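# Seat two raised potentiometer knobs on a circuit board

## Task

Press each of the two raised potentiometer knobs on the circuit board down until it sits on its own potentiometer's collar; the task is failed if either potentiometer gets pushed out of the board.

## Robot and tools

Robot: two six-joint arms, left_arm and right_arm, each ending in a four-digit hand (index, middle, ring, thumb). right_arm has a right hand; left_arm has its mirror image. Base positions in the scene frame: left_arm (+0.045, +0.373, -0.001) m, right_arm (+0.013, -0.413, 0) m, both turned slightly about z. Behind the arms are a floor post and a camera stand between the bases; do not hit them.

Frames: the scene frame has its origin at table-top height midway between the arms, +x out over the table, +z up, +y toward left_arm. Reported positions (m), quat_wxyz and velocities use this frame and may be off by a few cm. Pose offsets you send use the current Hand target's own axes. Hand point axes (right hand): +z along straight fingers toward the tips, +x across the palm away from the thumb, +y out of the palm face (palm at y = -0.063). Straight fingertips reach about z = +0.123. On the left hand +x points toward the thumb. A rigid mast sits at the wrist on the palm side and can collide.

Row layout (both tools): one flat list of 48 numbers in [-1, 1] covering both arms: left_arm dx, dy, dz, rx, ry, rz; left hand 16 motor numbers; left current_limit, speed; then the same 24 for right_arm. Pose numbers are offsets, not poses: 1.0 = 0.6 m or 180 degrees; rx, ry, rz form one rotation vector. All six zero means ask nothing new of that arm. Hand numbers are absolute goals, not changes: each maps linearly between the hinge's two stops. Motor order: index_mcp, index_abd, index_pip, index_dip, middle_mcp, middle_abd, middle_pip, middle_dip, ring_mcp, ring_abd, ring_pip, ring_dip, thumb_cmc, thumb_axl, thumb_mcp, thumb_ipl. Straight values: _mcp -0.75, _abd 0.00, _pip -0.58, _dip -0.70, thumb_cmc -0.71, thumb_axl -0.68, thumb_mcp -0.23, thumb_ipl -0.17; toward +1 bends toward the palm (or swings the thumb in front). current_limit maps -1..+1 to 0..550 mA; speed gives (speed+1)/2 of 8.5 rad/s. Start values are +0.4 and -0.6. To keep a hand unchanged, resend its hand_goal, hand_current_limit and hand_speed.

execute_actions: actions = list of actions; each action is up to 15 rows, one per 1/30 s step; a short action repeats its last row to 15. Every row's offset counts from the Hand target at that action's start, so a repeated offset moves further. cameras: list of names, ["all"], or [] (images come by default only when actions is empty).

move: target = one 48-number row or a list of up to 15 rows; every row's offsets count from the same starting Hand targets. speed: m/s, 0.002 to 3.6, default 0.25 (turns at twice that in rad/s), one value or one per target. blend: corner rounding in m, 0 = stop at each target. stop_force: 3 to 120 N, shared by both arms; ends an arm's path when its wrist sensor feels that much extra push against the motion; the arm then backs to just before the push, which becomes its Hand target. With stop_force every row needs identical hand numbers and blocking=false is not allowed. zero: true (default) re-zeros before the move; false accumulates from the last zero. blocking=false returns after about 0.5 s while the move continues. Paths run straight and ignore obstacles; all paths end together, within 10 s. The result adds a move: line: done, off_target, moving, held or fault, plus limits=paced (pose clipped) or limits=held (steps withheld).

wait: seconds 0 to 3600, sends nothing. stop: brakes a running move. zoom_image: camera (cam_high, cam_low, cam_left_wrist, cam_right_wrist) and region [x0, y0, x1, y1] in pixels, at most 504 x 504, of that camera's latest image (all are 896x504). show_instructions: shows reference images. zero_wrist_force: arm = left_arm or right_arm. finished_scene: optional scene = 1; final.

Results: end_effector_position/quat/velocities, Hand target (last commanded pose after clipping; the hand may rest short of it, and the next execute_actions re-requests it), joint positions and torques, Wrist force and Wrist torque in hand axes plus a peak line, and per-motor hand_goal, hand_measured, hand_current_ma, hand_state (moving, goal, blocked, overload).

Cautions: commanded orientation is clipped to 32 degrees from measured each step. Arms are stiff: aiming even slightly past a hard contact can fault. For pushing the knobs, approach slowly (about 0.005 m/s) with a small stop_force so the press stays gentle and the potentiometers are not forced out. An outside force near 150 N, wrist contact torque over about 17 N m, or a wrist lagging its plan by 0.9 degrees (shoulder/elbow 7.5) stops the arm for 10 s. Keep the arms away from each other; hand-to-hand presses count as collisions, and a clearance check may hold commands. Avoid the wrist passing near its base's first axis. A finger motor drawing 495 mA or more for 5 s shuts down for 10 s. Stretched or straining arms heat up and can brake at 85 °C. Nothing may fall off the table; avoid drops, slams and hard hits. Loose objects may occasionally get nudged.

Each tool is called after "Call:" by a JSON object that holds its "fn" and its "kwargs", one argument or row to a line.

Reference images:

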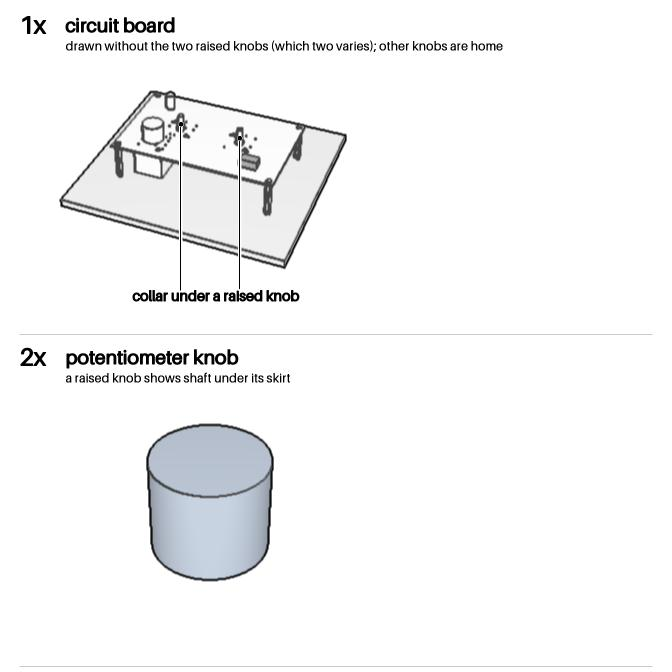

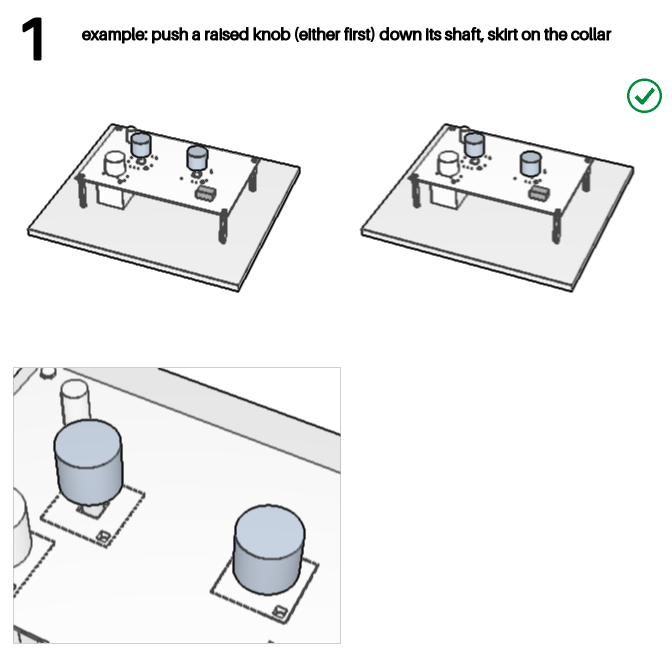

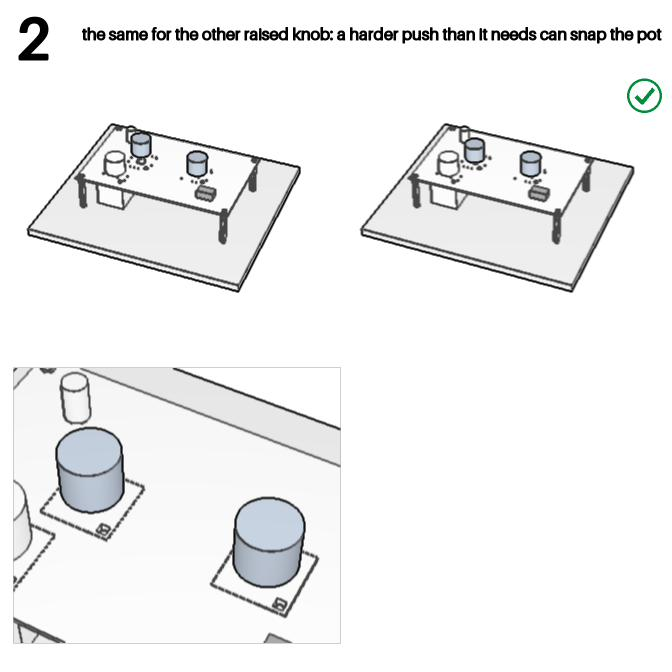

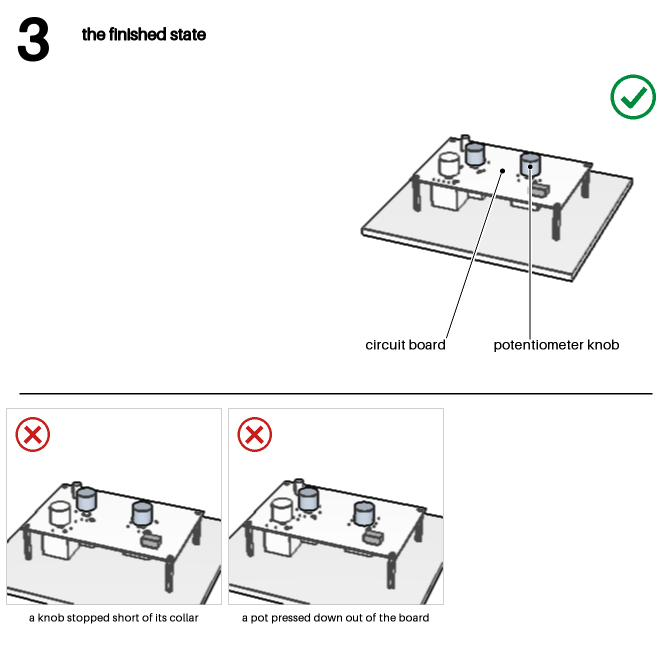

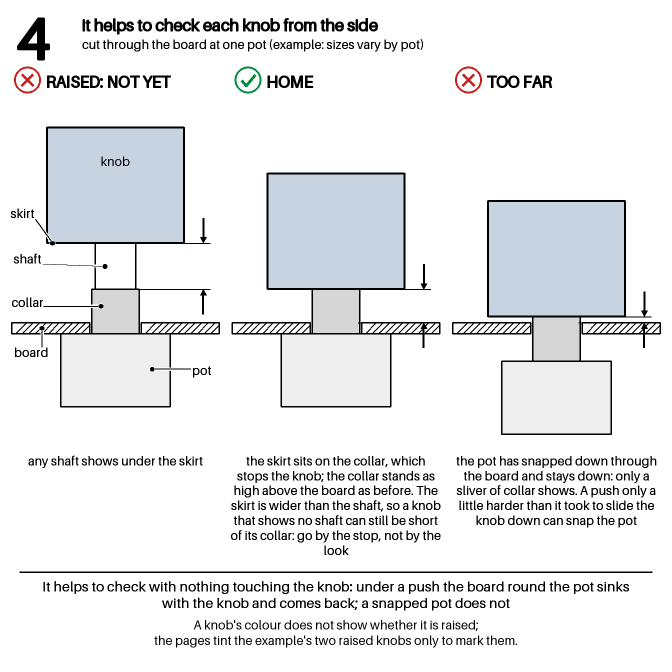

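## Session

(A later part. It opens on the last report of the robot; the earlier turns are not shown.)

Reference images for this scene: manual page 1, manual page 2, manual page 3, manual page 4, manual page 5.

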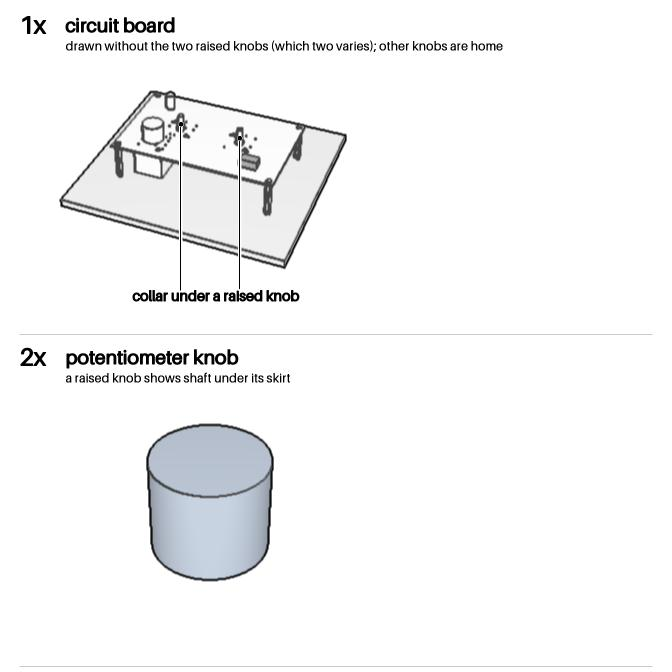

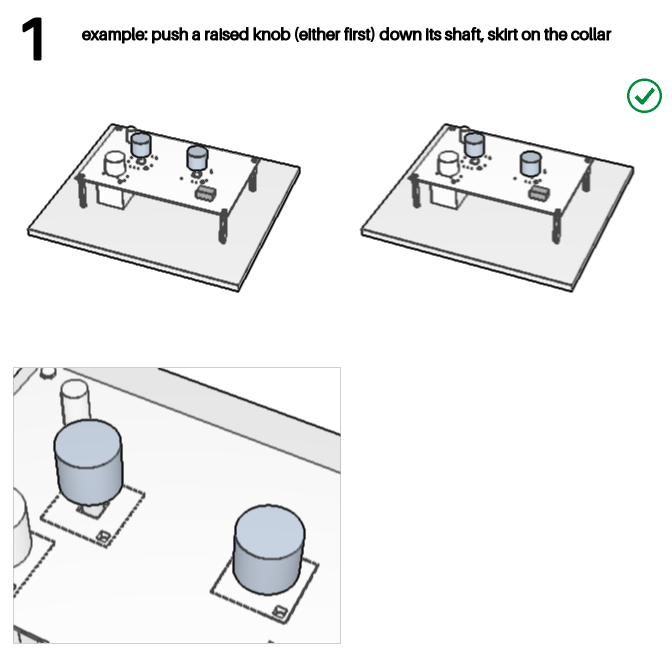

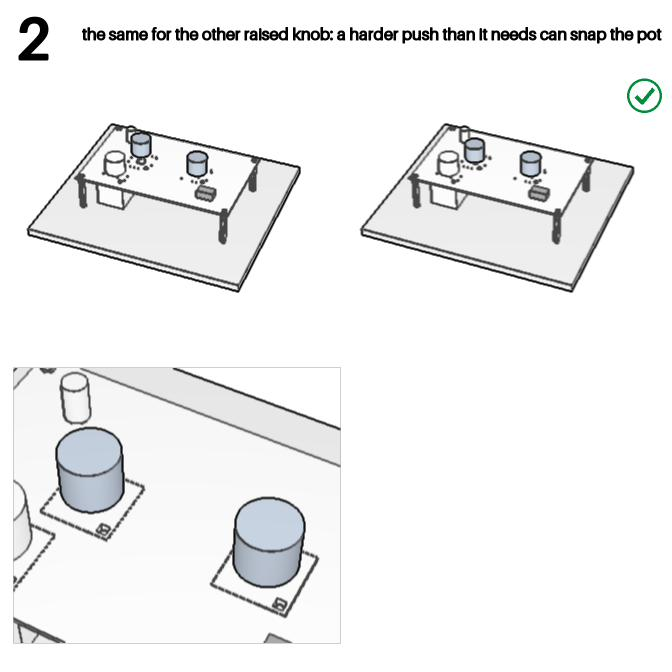

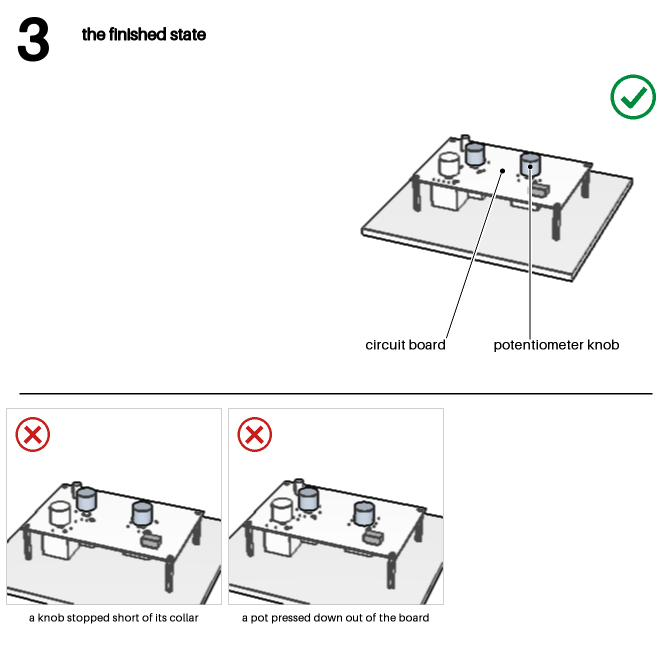

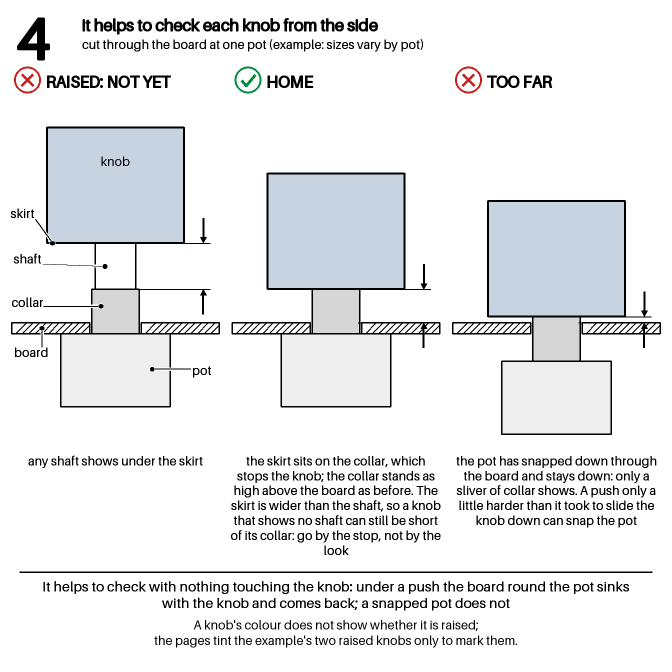

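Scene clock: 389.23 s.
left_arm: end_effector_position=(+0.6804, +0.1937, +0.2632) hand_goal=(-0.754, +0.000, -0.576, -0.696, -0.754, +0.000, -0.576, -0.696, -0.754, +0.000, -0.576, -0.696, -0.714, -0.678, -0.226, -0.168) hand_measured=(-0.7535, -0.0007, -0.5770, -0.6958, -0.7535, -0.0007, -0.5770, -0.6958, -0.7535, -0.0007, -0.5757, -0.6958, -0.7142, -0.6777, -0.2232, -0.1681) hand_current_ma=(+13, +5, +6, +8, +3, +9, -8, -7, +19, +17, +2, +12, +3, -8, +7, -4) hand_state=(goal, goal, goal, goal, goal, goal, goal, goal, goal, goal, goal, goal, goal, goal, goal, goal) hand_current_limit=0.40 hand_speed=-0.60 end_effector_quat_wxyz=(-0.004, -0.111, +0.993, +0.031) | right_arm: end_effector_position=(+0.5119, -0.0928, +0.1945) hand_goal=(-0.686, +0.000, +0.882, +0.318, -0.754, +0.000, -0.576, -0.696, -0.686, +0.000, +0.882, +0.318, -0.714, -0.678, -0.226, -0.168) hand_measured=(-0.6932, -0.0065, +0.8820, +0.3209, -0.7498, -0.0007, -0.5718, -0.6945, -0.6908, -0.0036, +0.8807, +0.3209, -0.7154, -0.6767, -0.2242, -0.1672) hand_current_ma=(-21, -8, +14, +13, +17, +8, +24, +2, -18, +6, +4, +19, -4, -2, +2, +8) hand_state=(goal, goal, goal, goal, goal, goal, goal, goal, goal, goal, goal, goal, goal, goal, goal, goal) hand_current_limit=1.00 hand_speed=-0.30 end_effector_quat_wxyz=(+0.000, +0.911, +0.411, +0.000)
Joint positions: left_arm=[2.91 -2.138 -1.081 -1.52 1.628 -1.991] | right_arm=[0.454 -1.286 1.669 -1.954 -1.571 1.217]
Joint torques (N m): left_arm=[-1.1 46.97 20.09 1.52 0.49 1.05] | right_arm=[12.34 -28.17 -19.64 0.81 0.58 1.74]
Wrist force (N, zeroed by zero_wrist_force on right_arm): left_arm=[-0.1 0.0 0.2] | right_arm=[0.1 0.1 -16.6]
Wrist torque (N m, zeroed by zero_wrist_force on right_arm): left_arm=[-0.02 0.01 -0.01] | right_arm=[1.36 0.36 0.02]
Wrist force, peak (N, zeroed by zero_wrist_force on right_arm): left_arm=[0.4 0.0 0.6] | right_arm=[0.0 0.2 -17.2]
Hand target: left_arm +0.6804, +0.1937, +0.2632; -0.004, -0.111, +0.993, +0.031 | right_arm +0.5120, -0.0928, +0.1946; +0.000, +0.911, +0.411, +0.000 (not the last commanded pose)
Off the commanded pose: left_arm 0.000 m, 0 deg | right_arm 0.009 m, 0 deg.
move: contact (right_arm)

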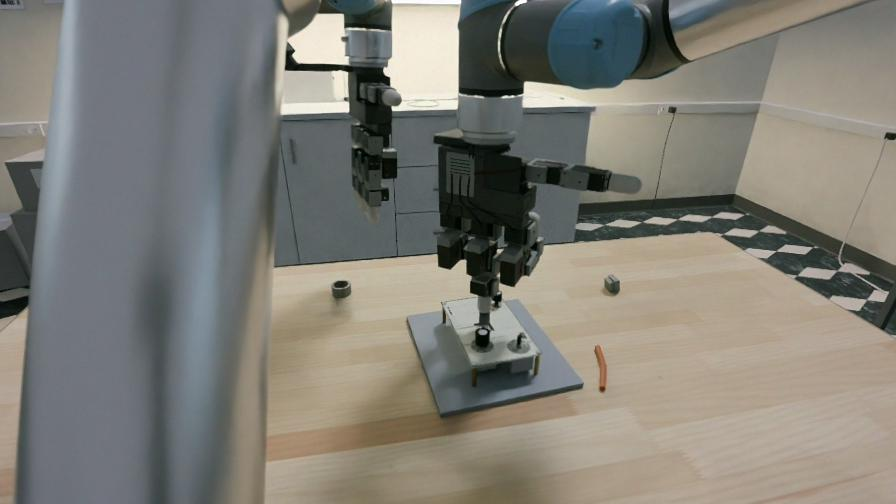

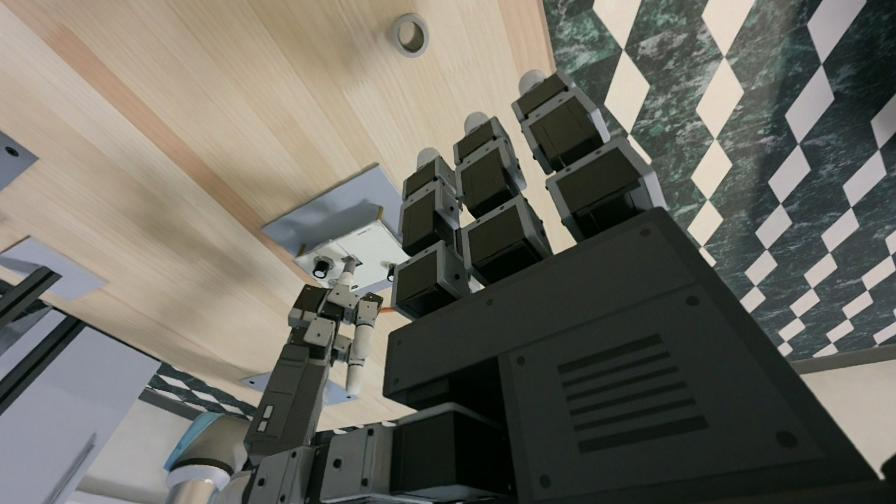

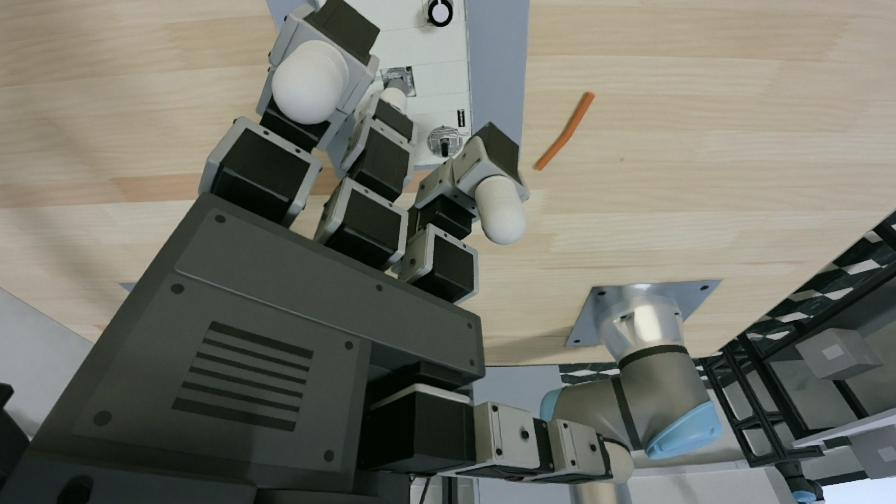

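Call:
{"fn": "move", "kwargs": {
  "target": [0,0,0,0,0,0,-0.754,0,-0.576,-0.696,-0.754,0,-0.576,-0.696,-0.754,0,-0.576,-0.696,-0.714,-0.678,-0.226,-0.168,0.4,-0.6,0,0,0.02,0,0,0,-0.686,0,0.882,0.318,-0.754,0,-0.576,-0.696,-0.686,0,0.882,0.318,-0.714,-0.678,-0.226,-0.168,1.0,-0.3],
  "cameras": [],
  "speed": 0.002,
  "stop_force": 20,
  "zero": false
}}

Call:
{"fn": "move", "kwargs": {
  "target": [0,0,0,0,0,0,-0.754,0,-0.576,-0.696,-0.754,0,-0.576,-0.696,-0.754,0,-0.576,-0.696,-0.714,-0.678,-0.226,-0.168,0.4,-0.6,0,0,0.02,0,0,0,-0.686,0,0.882,0.318,-0.754,0,-0.576,-0.696,-0.686,0,0.882,0.318,-0.714,-0.678,-0.226,-0.168,1.0,-0.3],
  "cameras": [],
  "speed": 0.002,
  "stop_force": 22,
  "zero": false
}}

Call:
{"fn": "move", "kwargs": {
  "target": [0,0,0,0,0,0,-0.754,0,-0.576,-0.696,-0.754,0,-0.576,-0.696,-0.754,0,-0.576,-0.696,-0.714,-0.678,-0.226,-0.168,0.4,-0.6,0,0,0.02,0,0,0,-0.686,0,0.882,0.318,-0.754,0,-0.576,-0.696,-0.686,0,0.882,0.318,-0.714,-0.678,-0.226,-0.168,1.0,-0.3],
  "cameras": ["cam_low","cam_left_wrist"],
  "speed": 0.002,
  "stop_force": 23.5,
  "zero": false
}}

Call:
{"fn": "zoom_image", "kwargs": {
  "camera": "cam_low",
  "region": [450, 270, 530, 350]
}}

Call:
{"fn": "zoom_image", "kwargs": {
  "camera": "cam_left_wrist",
  "region": [300, 240, 390, 320]
}}

Scene clock: 402.00 s.
left_arm: end_effector_position=(+0.6804, +0.1937, +0.2632) hand_goal=(-0.754, +0.000, -0.576, -0.696, -0.754, +0.000, -0.576, -0.696, -0.754, +0.000, -0.576, -0.696, -0.714, -0.678, -0.226, -0.168) hand_measured=(-0.7535, +0.0008, -0.5770, -0.6971, -0.7535, -0.0007, -0.5770, -0.6958, -0.7535, -0.0007, -0.5770, -0.6958, -0.7142, -0.6777, -0.2232, -0.1681) hand_current_ma=(+8, +2, +2, +12, -8, +5, -8, +14, +4, +5, -6, +7, +2, -5, +6, -8) hand_state=(goal, goal, goal, goal, goal, goal, goal, goal, goal, goal, goal, goal, goal, goal, goal, goal) hand_current_limit=0.40 hand_speed=-0.60 end_effector_quat_wxyz=(-0.004, -0.111, +0.993, +0.031) | right_arm: end_effector_position=(+0.5119, -0.0928, +0.1935) hand_goal=(-0.686, +0.000, +0.882, +0.318, -0.754, +0.000, -0.576, -0.696, -0.686, +0.000, +0.882, +0.318, -0.714, -0.678, -0.226, -0.168) hand_measured=(-0.6944, -0.0065, +0.8832, +0.3209, -0.7498, -0.0021, -0.5718, -0.6945, -0.6908, -0.0036, +0.8820, +0.3222, -0.7154, -0.6767, -0.2242, -0.1681) hand_current_ma=(-16, -10, +13, +14, +14, +7, +15, +7, -12, +6, +3, +18, -7, -4, +0, +11) hand_state=(goal, goal, goal, goal, goal, goal, goal, goal, goal, goal, goal, goal, goal, goal, goal, goal) hand_current_limit=1.00 hand_speed=-0.30 end_effector_quat_wxyz=(+0.000, +0.911, +0.411, +0.000)
Joint positions: left_arm=[2.91 -2.138 -1.081 -1.52 1.628 -1.991] | right_arm=[0.454 -1.285 1.67 -1.957 -1.571 1.217]
Joint torques (N m): left_arm=[-0.09 47.29 19.08 1.7 0.5 1.2] | right_arm=[11.83 -22.15 -16.39 1.01 0.48 1.72]
Wrist force (N, zeroed by zero_wrist_force on right_arm): left_arm=[-0.1 0.0 0.4] | right_arm=[0.0 0.2 -20.6]
Wrist torque (N m, zeroed by zero_wrist_force on right_arm): left_arm=[-0.05 0.02 -0.01] | right_arm=[1.66 0.45 0.01]
Wrist force, peak (N, zeroed by zero_wrist_force on right_arm): left_arm=[0.6 0.1 0.4] | right_arm=[-0.1 0.3 -20.8]
Hand target: left_arm +0.6804, +0.1937, +0.2632; -0.004, -0.111, +0.993, +0.031 | right_arm +0.5120, -0.0928, +0.1936; +0.000, +0.911, +0.411, +0.000 (not the last commanded pose)
Off the commanded pose: left_arm 0.000 m, 0 deg | right_arm 0.011 m, 0 deg.
move: contact (right_arm)

Scene clock: 406.90 s.
left_arm: end_effector_position=(+0.6804, +0.1937, +0.2632) hand_goal=(-0.754, +0.000, -0.576, -0.696, -0.754, +0.000, -0.576, -0.696, -0.754, +0.000, -0.576, -0.696, -0.714, -0.678, -0.226, -0.168) hand_measured=(-0.7535, +0.0008, -0.5757, -0.6958, -0.7535, +0.0008, -0.5770, -0.6958, -0.7535, -0.0007, -0.5770, -0.6958, -0.7154, -0.6777, -0.2232, -0.1672) hand_current_ma=(+9, -1, -8, +1, -1, +13, -15, -3, +9, -5, -13, +20, +13, -4, -2, +2) hand_state=(goal, goal, goal, goal, goal, goal, goal, goal, goal, goal, goal, goal, goal, goal, goal, goal) hand_current_limit=0.40 hand_speed=-0.60 end_effector_quat_wxyz=(-0.004, -0.111, +0.993, +0.031) | right_arm: end_effector_position=(+0.5120, -0.0928, +0.1851) hand_goal=(-0.686, +0.000, +0.882, +0.318, -0.754, +0.000, -0.576, -0.696, -0.686, +0.000, +0.882, +0.318, -0.714, -0.678, -0.226, -0.168) hand_measured=(-0.6932, -0.0065, +0.8820, +0.3209, -0.7498, -0.0007, -0.5718, -0.6945, -0.6908, -0.0021, +0.8820, +0.3222, -0.7154, -0.6767, -0.2232, -0.1681) hand_current_ma=(-20, -8, +8, +16, +15, +4, +16, +1, -10, +5, +5, +16, -4, +0, +0, +11) hand_state=(goal, goal, goal, goal, goal, goal, goal, goal, goal, goal, goal, goal, goal, goal, goal, goal) hand_current_limit=1.00 hand_speed=-0.30 end_effector_quat_wxyz=(+0.000, +0.911, +0.411, +0.000)
Joint positions: left_arm=[2.91 -2.138 -1.081 -1.52 1.628 -1.991] | right_arm=[0.454 -1.277 1.683 -1.978 -1.571 1.217]
Joint torques (N m): left_arm=[-0.47 45.92 20.95 1.61 0.59 1.13] | right_arm=[8.61 -19.94 -15.27 1.17 0.71 0.77]
Wrist force (N, zeroed by zero_wrist_force on right_arm): left_arm=[0.1 0.2 0.5] | right_arm=[0.2 0.2 -22.3]
Wrist torque (N m, zeroed by zero_wrist_force on right_arm): left_arm=[-0.03 0.00 0.00] | right_arm=[1.81 0.48 0.02]
Wrist force, peak (N, zeroed by zero_wrist_force on right_arm): left_arm=[0.3 0.0 0.7] | right_arm=[0.1 0.1 -22.7]
Hand target: left_arm +0.6804, +0.1937, +0.2632; -0.004, -0.111, +0.993, +0.031 | right_arm +0.5120, -0.0928, +0.1851; +0.000, +0.911, +0.411, +0.000 (not the last commanded pose)
Off the commanded pose: left_arm 0.000 m, 0 deg | right_arm 0.004 m, 0 deg.
move: contact (right_arm)

Scene clock: 407.87 s.
left_arm: end_effector_position=(+0.6804, +0.1937, +0.2632) hand_goal=(-0.754, +0.000, -0.576, -0.696, -0.754, +0.000, -0.576, -0.696, -0.754, +0.000, -0.576, -0.696, -0.714, -0.678, -0.226, -0.168) hand_measured=(-0.7535, +0.0008, -0.5770, -0.6958, -0.7535, +0.0008, -0.5770, -0.6958, -0.7535, +0.0008, -0.5770, -0.6958, -0.7142, -0.6767, -0.2232, -0.1681) hand_current_ma=(-3, -5, -6, +8, +5, +8, -7, +5, +10, -11, -3, +8, +12, -6, -9, -4) hand_state=(goal, goal, goal, goal, goal, goal, goal, goal, goal, goal, goal, goal, goal, goal, goal, goal) hand_current_limit=0.40 hand_speed=-0.60 end_effector_quat_wxyz=(-0.004, -0.111, +0.993, +0.031) | right_arm: end_effector_position=(+0.5120, -0.0928, +0.1845) hand_goal=(-0.686, +0.000, +0.882, +0.318, -0.754, +0.000, -0.576, -0.696, -0.686, +0.000, +0.882, +0.318, -0.714, -0.678, -0.226, -0.168) hand_measured=(-0.6932, -0.0080, +0.8820, +0.3209, -0.7511, -0.0021, -0.5718, -0.6945, -0.6908, -0.0036, +0.8807, +0.3222, -0.7154, -0.6767, -0.2232, -0.1681) hand_current_ma=(-18, -10, +6, +12, +19, +4, +14, +2, -8, +4, +2, +18, -1, -4, +6, +12) hand_state=(goal, goal, goal, goal, goal, goal, goal, goal, goal, goal, goal, goal, goal, goal, goal, goal) hand_current_limit=1.00 hand_speed=-0.30 end_effector_quat_wxyz=(+0.000, +0.911, +0.411, +0.000)
Joint positions: left_arm=[2.91 -2.138 -1.081 -1.52 1.628 -1.991] | right_arm=[0.454 -1.277 1.684 -1.979 -1.571 1.217]
Joint torques (N m): left_arm=[0.48 46.42 20.7 1.5 0.67 1.25] | right_arm=[7.82 -21.54 -14.23 1.13 0.67 0.62]
Wrist force (N, zeroed by zero_wrist_force on right_arm): left_arm=[0.2 0.0 0.3] | right_arm=[0.1 0.1 -24.5]
Wrist torque (N m, zeroed by zero_wrist_force on right_arm): left_arm=[-0.02 -0.02 0.01] | right_arm=[1.98 0.54 0.02]
Wrist force, peak (N, zeroed by zero_wrist_force on right_arm): left_arm=[0.5 -0.1 0.6] | right_arm=[0.2 0.1 -24.6]
Hand target: left_arm +0.6804, +0.1937, +0.2632; -0.004, -0.111, +0.993, +0.031 | right_arm +0.5120, -0.0928, +0.1846; +0.000, +0.911, +0.411, +0.000 (not the last commanded pose)
Off the commanded pose: left_arm 0.000 m, 0 deg | right_arm 0.011 m, 0 deg.
move: contact (right_arm)

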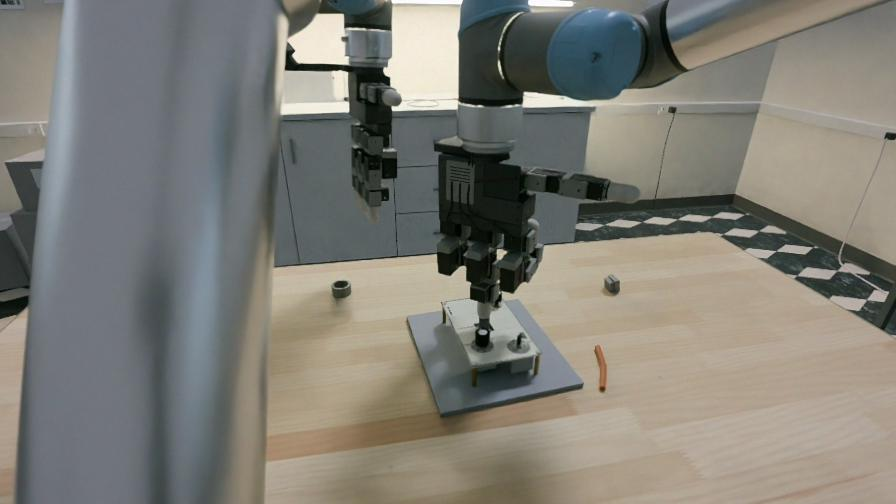

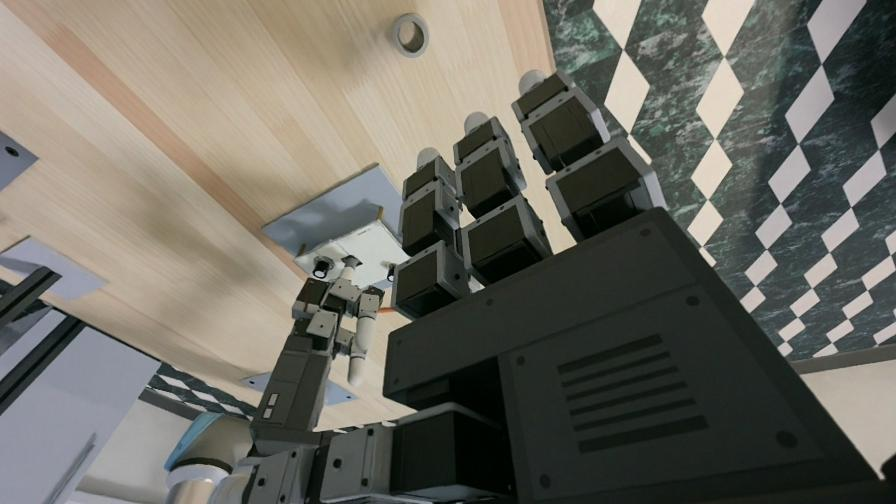

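Scaled by 6.300 from the camera's image (finer frame: 1280x720).

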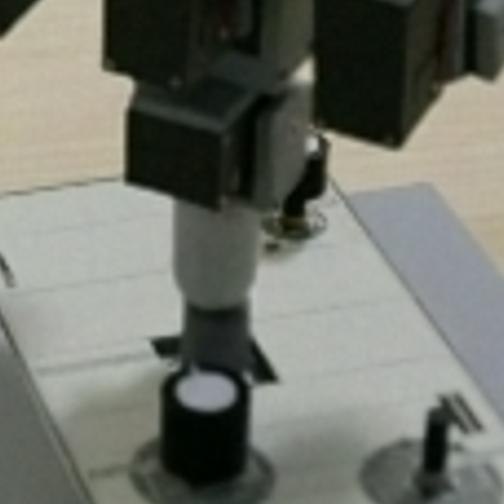

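Scaled by 5.600 from the camera's image (finer frame: 1280x720).

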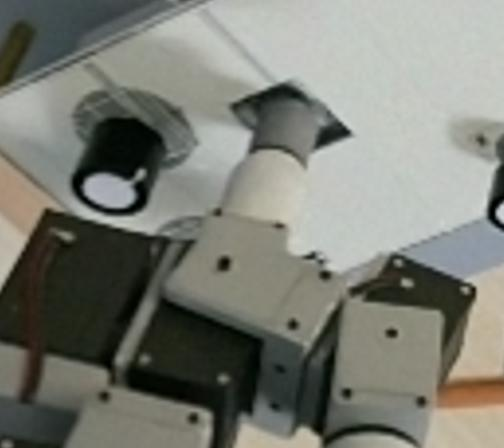

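Call:
{"fn": "move", "kwargs": {
  "target": [0,0,0,0,0,0,-0.754,0,-0.576,-0.696,-0.754,0,-0.576,-0.696,-0.754,0,-0.576,-0.696,-0.714,-0.678,-0.226,-0.168,0.4,-0.6,0,0,-0.1,0,0,0,-0.686,0,0.882,0.318,-0.754,0,-0.576,-0.696,-0.686,0,0.882,0.318,-0.714,-0.678,-0.226,-0.168,1.0,-0.3],
  "cameras": ["cam_low","cam_left_wrist","cam_right_wrist"],
  "speed": 0.04
}}

Call:
{"fn": "zoom_image", "kwargs": {
  "camera": "cam_low",
  "region": [450, 270, 530, 350]
}}

Call:
{"fn": "zoom_image", "kwargs": {
  "camera": "cam_left_wrist",
  "region": [300, 230, 410, 320]
}}

Call:
{"fn": "zoom_image", "kwargs": {
  "camera": "cam_right_wrist",
  "region": [360, 0, 480, 120]
}}

Scene clock: 417.90 s.
left_arm: end_effector_position=(+0.6804, +0.1937, +0.2632) hand_goal=(-0.754, +0.000, -0.576, -0.696, -0.754, +0.000, -0.576, -0.696, -0.754, +0.000, -0.576, -0.696, -0.714, -0.678, -0.226, -0.168) hand_measured=(-0.7535, -0.0007, -0.5770, -0.6958, -0.7535, +0.0008, -0.5770, -0.6958, -0.7535, +0.0008, -0.5770, -0.6958, -0.7142, -0.6777, -0.2232, -0.1672) hand_current_ma=(+7, -3, -6, -1, +6, +4, -6, -1, -5, +7, -10, +18, +1, -3, +2, -4) hand_state=(goal, goal, goal, goal, goal, goal, goal, goal, goal, goal, goal, goal, goal, goal, goal, goal) hand_current_limit=0.40 hand_speed=-0.60 end_effector_quat_wxyz=(-0.004, -0.111, +0.993, +0.031) | right_arm: end_effector_position=(+0.5119, -0.0928, +0.2444) hand_goal=(-0.686, +0.000, +0.882, +0.318, -0.754, +0.000, -0.576, -0.696, -0.686, +0.000, +0.882, +0.318, -0.714, -0.678, -0.226, -0.168) hand_measured=(-0.6932, -0.0065, +0.8820, +0.3209, -0.7498, +0.0008, -0.5718, -0.6945, -0.6920, -0.0036, +0.8820, +0.3222, -0.7154, -0.6767, -0.2232, -0.1681) hand_current_ma=(-24, -3, +13, +15, +21, +0, +21, -3, -9, +6, +9, +15, -1, -3, -2, +7) hand_state=(goal, goal, goal, goal, goal, goal, goal, goal, goal, goal, goal, goal, goal, goal, goal, goal) hand_current_limit=1.00 hand_speed=-0.30 end_effector_quat_wxyz=(+0.000, +0.911, +0.411, +0.000)
Joint positions: left_arm=[2.91 -2.138 -1.081 -1.52 1.628 -1.991] | right_arm=[0.454 -1.323 1.583 -1.832 -1.571 1.217]
Joint torques (N m): left_arm=[-1.43 47.06 19.52 1.49 0.53 1.26] | right_arm=[13.54 -42.64 -30.07 -0.2 -2.04 2.29]
Wrist force (N, zeroed by zero_wrist_force on right_arm): left_arm=[0.0 0.1 0.4] | right_arm=[0.1 -0.1 -0.4]
Wrist torque (N m, zeroed by zero_wrist_force on right_arm): left_arm=[-0.03 0.01 -0.01] | right_arm=[0.02 0.02 0.00]
Wrist force, peak (N, zeroed by zero_wrist_force on right_arm): left_arm=[-0.1 -0.3 0.7] | right_arm=[0.2 0.1 -24.7]
Hand target: left_arm +0.6804, +0.1937, +0.2632; -0.004, -0.111, +0.993, +0.031 | right_arm +0.5119, -0.0928, +0.2446; +0.000, +0.911, +0.411, +0.000
Off the commanded pose: left_arm 0.000 m, 0 deg | right_arm 0.000 m, 0 deg.
move: done

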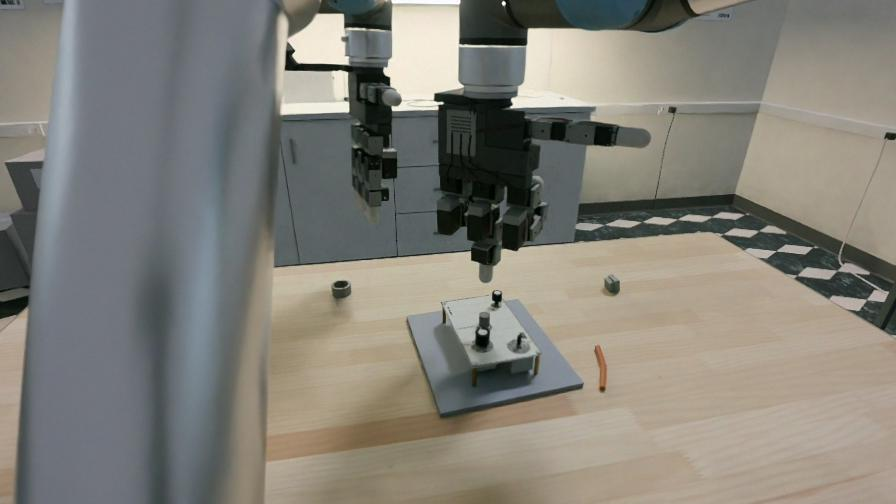

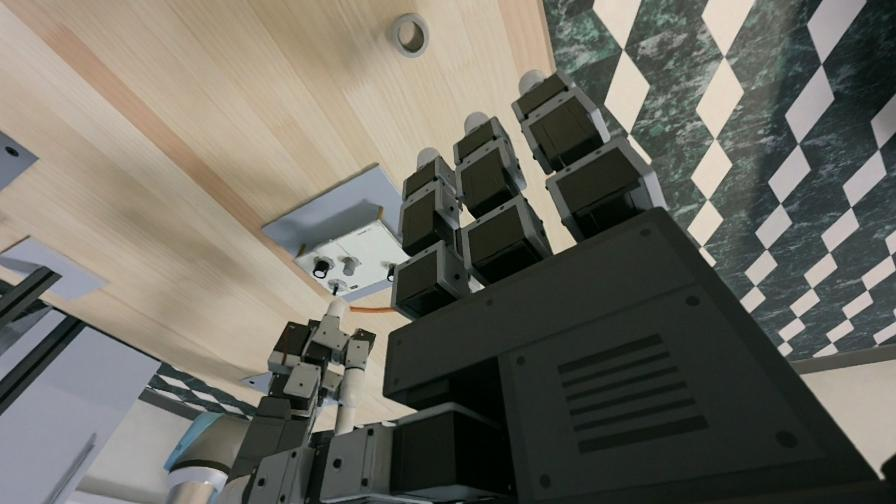

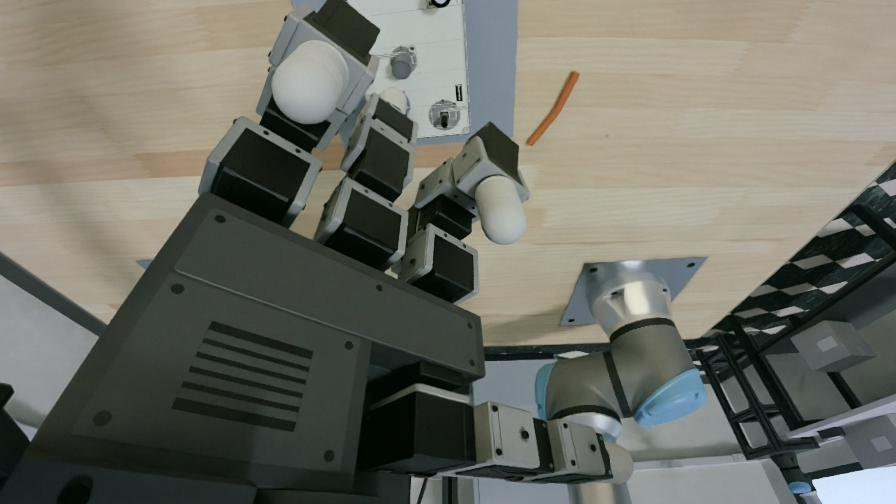

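Scaled by 6.300 from the camera's image (finer frame: 1280x720).

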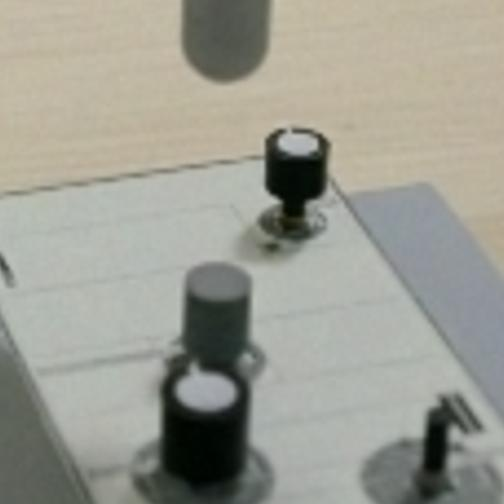

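Scaled by 4.582 from the camera's image (finer frame: 1280x720).

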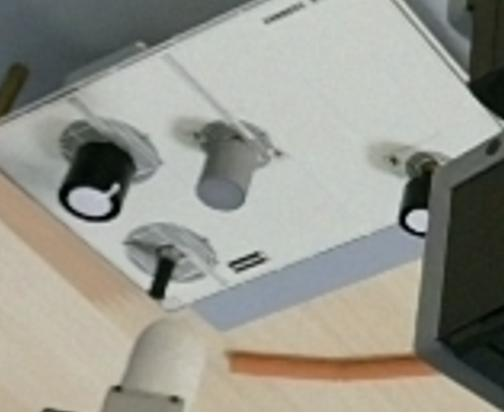

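Scaled by 4.200 from the camera's image (finer frame: 1280x720).

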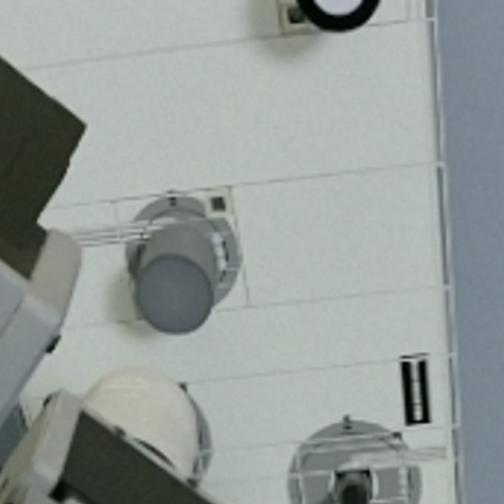

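Call:
{"fn": "move", "kwargs": {
  "target": [-0.081,-0.018,-0.0012,0,0,-0.044,-0.754,0,-0.576,-0.696,-0.754,0,-0.576,-0.696,-0.754,0,-0.576,-0.696,-0.714,-0.678,-0.226,-0.168,0.4,-0.6,0.0275,0.0867,0.01,0,0,0,-0.686,0,0.882,0.318,-0.754,0,-0.576,-0.696,-0.686,0,0.882,0.318,-0.714,-0.678,-0.226,-0.168,1.0,-0.3],
  "cameras": ["cam_low","cam_left_wrist","cam_right_wrist","cam_high"],
  "speed": 0.08
}}

Call:
{"fn": "zoom_image", "kwargs": {
  "camera": "cam_low",
  "region": [450, 250, 550, 350]
}}

Call:
{"fn": "zoom_image", "kwargs": {
  "camera": "cam_left_wrist",
  "region": [280, 200, 420, 330]
}}

Call:
{"fn": "zoom_image", "kwargs": {
  "camera": "cam_right_wrist",
  "region": [340, 10, 460, 130]
}}

Scene clock: 452.70 s.
left_arm: end_effector_position=(+0.7301, +0.1939, +0.2632) hand_goal=(-0.754, +0.000, -0.576, -0.696, -0.754, +0.000, -0.576, -0.696, -0.754, +0.000, -0.576, -0.696, -0.714, -0.678, -0.226, -0.168) hand_measured=(-0.7535, -0.0007, -0.5770, -0.6958, -0.7535, -0.0007, -0.5770, -0.6958, -0.7535, +0.0008, -0.5770, -0.6958, -0.7142, -0.6777, -0.2232, -0.1681) hand_current_ma=(+8, +2, +1, +12, -2, +11, -3, +0, +1, +15, -12, +15, +5, +2, -1, +0) hand_state=(goal, goal, goal, goal, goal, goal, goal, goal, goal, goal, goal, goal, goal, goal, goal, goal) hand_current_limit=0.40 hand_speed=-0.60 end_effector_quat_wxyz=(-0.002, -0.179, +0.983, +0.031) | right_arm: end_effector_position=(+0.5618, -0.1148, +0.2387) hand_goal=(-0.686, +0.000, +0.882, +0.318, -0.754, +0.000, -0.576, -0.696, -0.686, +0.000, +0.882, +0.318, -0.714, -0.678, -0.226, -0.168) hand_measured=(-0.6932, -0.0065, +0.8820, +0.3209, -0.7498, +0.0008, -0.5718, -0.6945, -0.6908, -0.0036, +0.8820, +0.3222, -0.7154, -0.6767, -0.2242, -0.1681) hand_current_ma=(-20, -5, +9, +14, +24, +1, +24, +12, -14, +0, +1, +16, -4, +1, +2, +13) hand_state=(goal, goal, goal, goal, goal, goal, goal, goal, goal, goal, goal, goal, goal, goal, goal, goal) hand_current_limit=1.00 hand_speed=-0.30 end_effector_quat_wxyz=(+0.000, +0.911, +0.411, +0.000)
Joint positions: left_arm=[2.933 -2.297 -0.818 -1.622 1.629 -2.105] | right_arm=[0.384 -1.261 1.518 -1.828 -1.571 1.147]
Joint torques (N m): left_arm=[13.08 45.31 29.1 -0.35 2.47 -1.98] | right_arm=[-15.27 -25.13 -28.88 -0.33 1.54 -2.33]
Wrist force (N, zeroed by zero_wrist_force on right_arm): left_arm=[0.3 0.3 0.2] | right_arm=[-0.3 -0.2 -0.1]
Wrist torque (N m, zeroed by zero_wrist_force on right_arm): left_arm=[0.02 -0.05 0.11] | right_arm=[-0.03 0.05 0.06]
Wrist force, peak (N, zeroed by zero_wrist_force on right_arm): left_arm=[-0.1 0.6 0.8] | right_arm=[-0.1 -0.9 -0.6]
Hand target: left_arm +0.7302, +0.1939, +0.2632; -0.002, -0.179, +0.983, +0.031 | right_arm +0.5619, -0.1148, +0.2386; +0.000, +0.911, +0.411, +0.000
Off the commanded pose: left_arm 0.000 m, 0 deg | right_arm 0.000 m, 0 deg.
move: done

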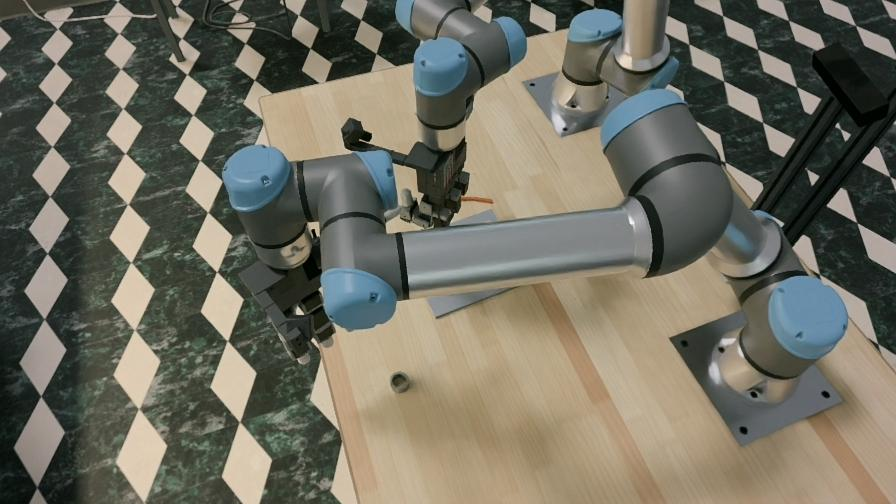

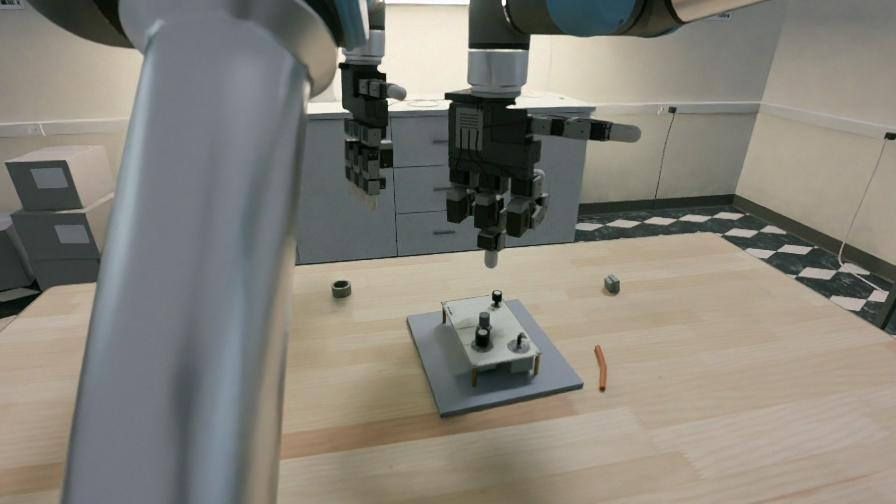

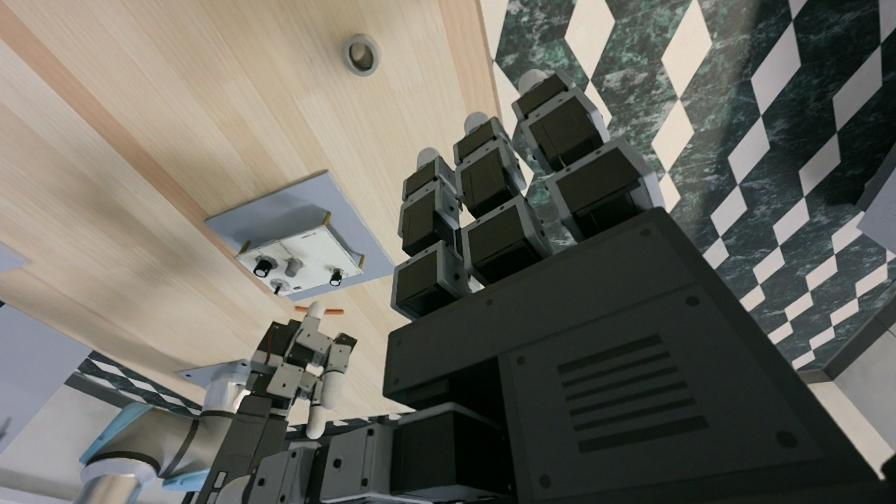

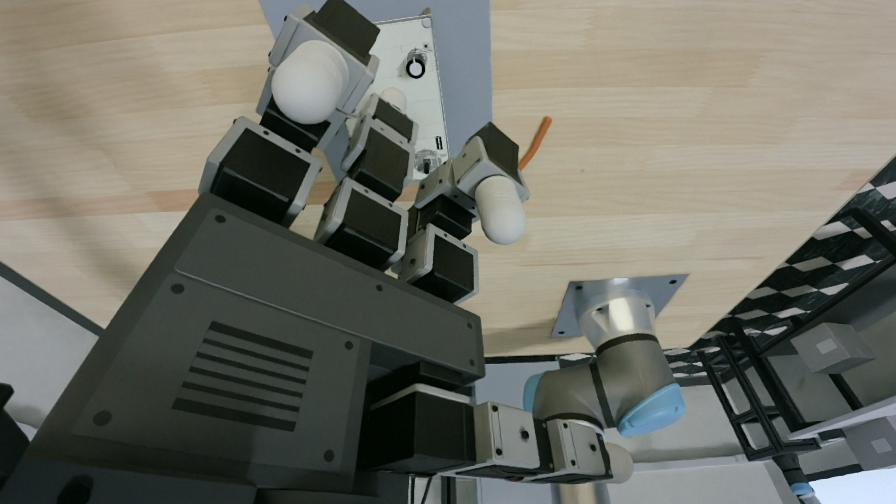

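Scaled by 5.040 from the camera's image (finer frame: 1280x720).

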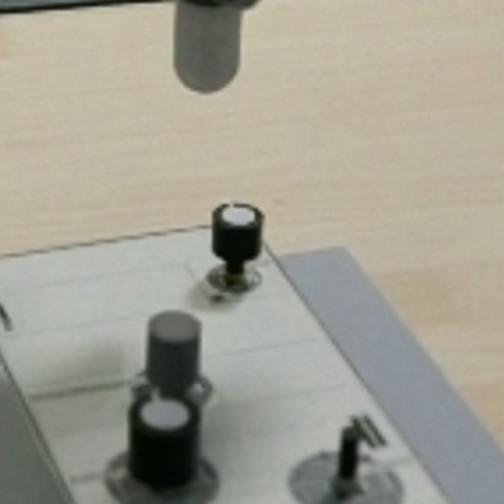

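Scaled by 3.600 from the camera's image (finer frame: 1280x720).

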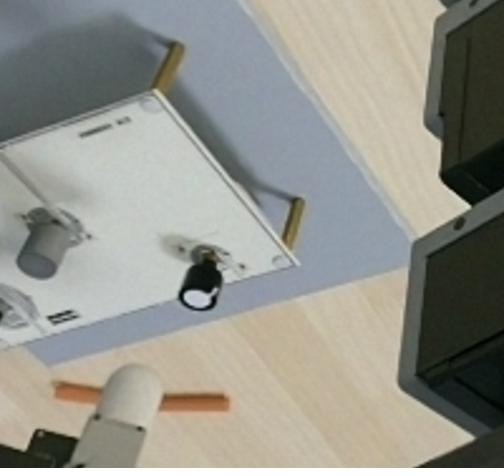

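Scaled by 4.200 from the camera's image (finer frame: 1280x720).

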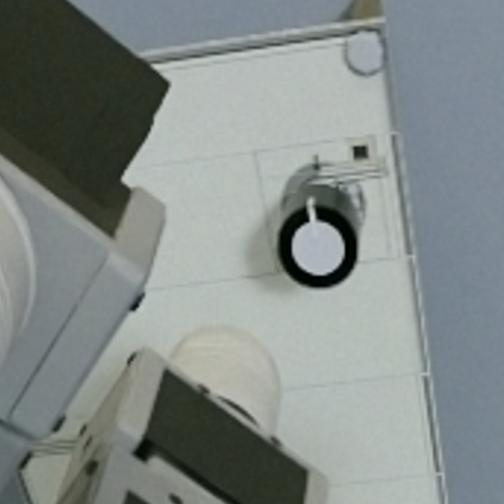

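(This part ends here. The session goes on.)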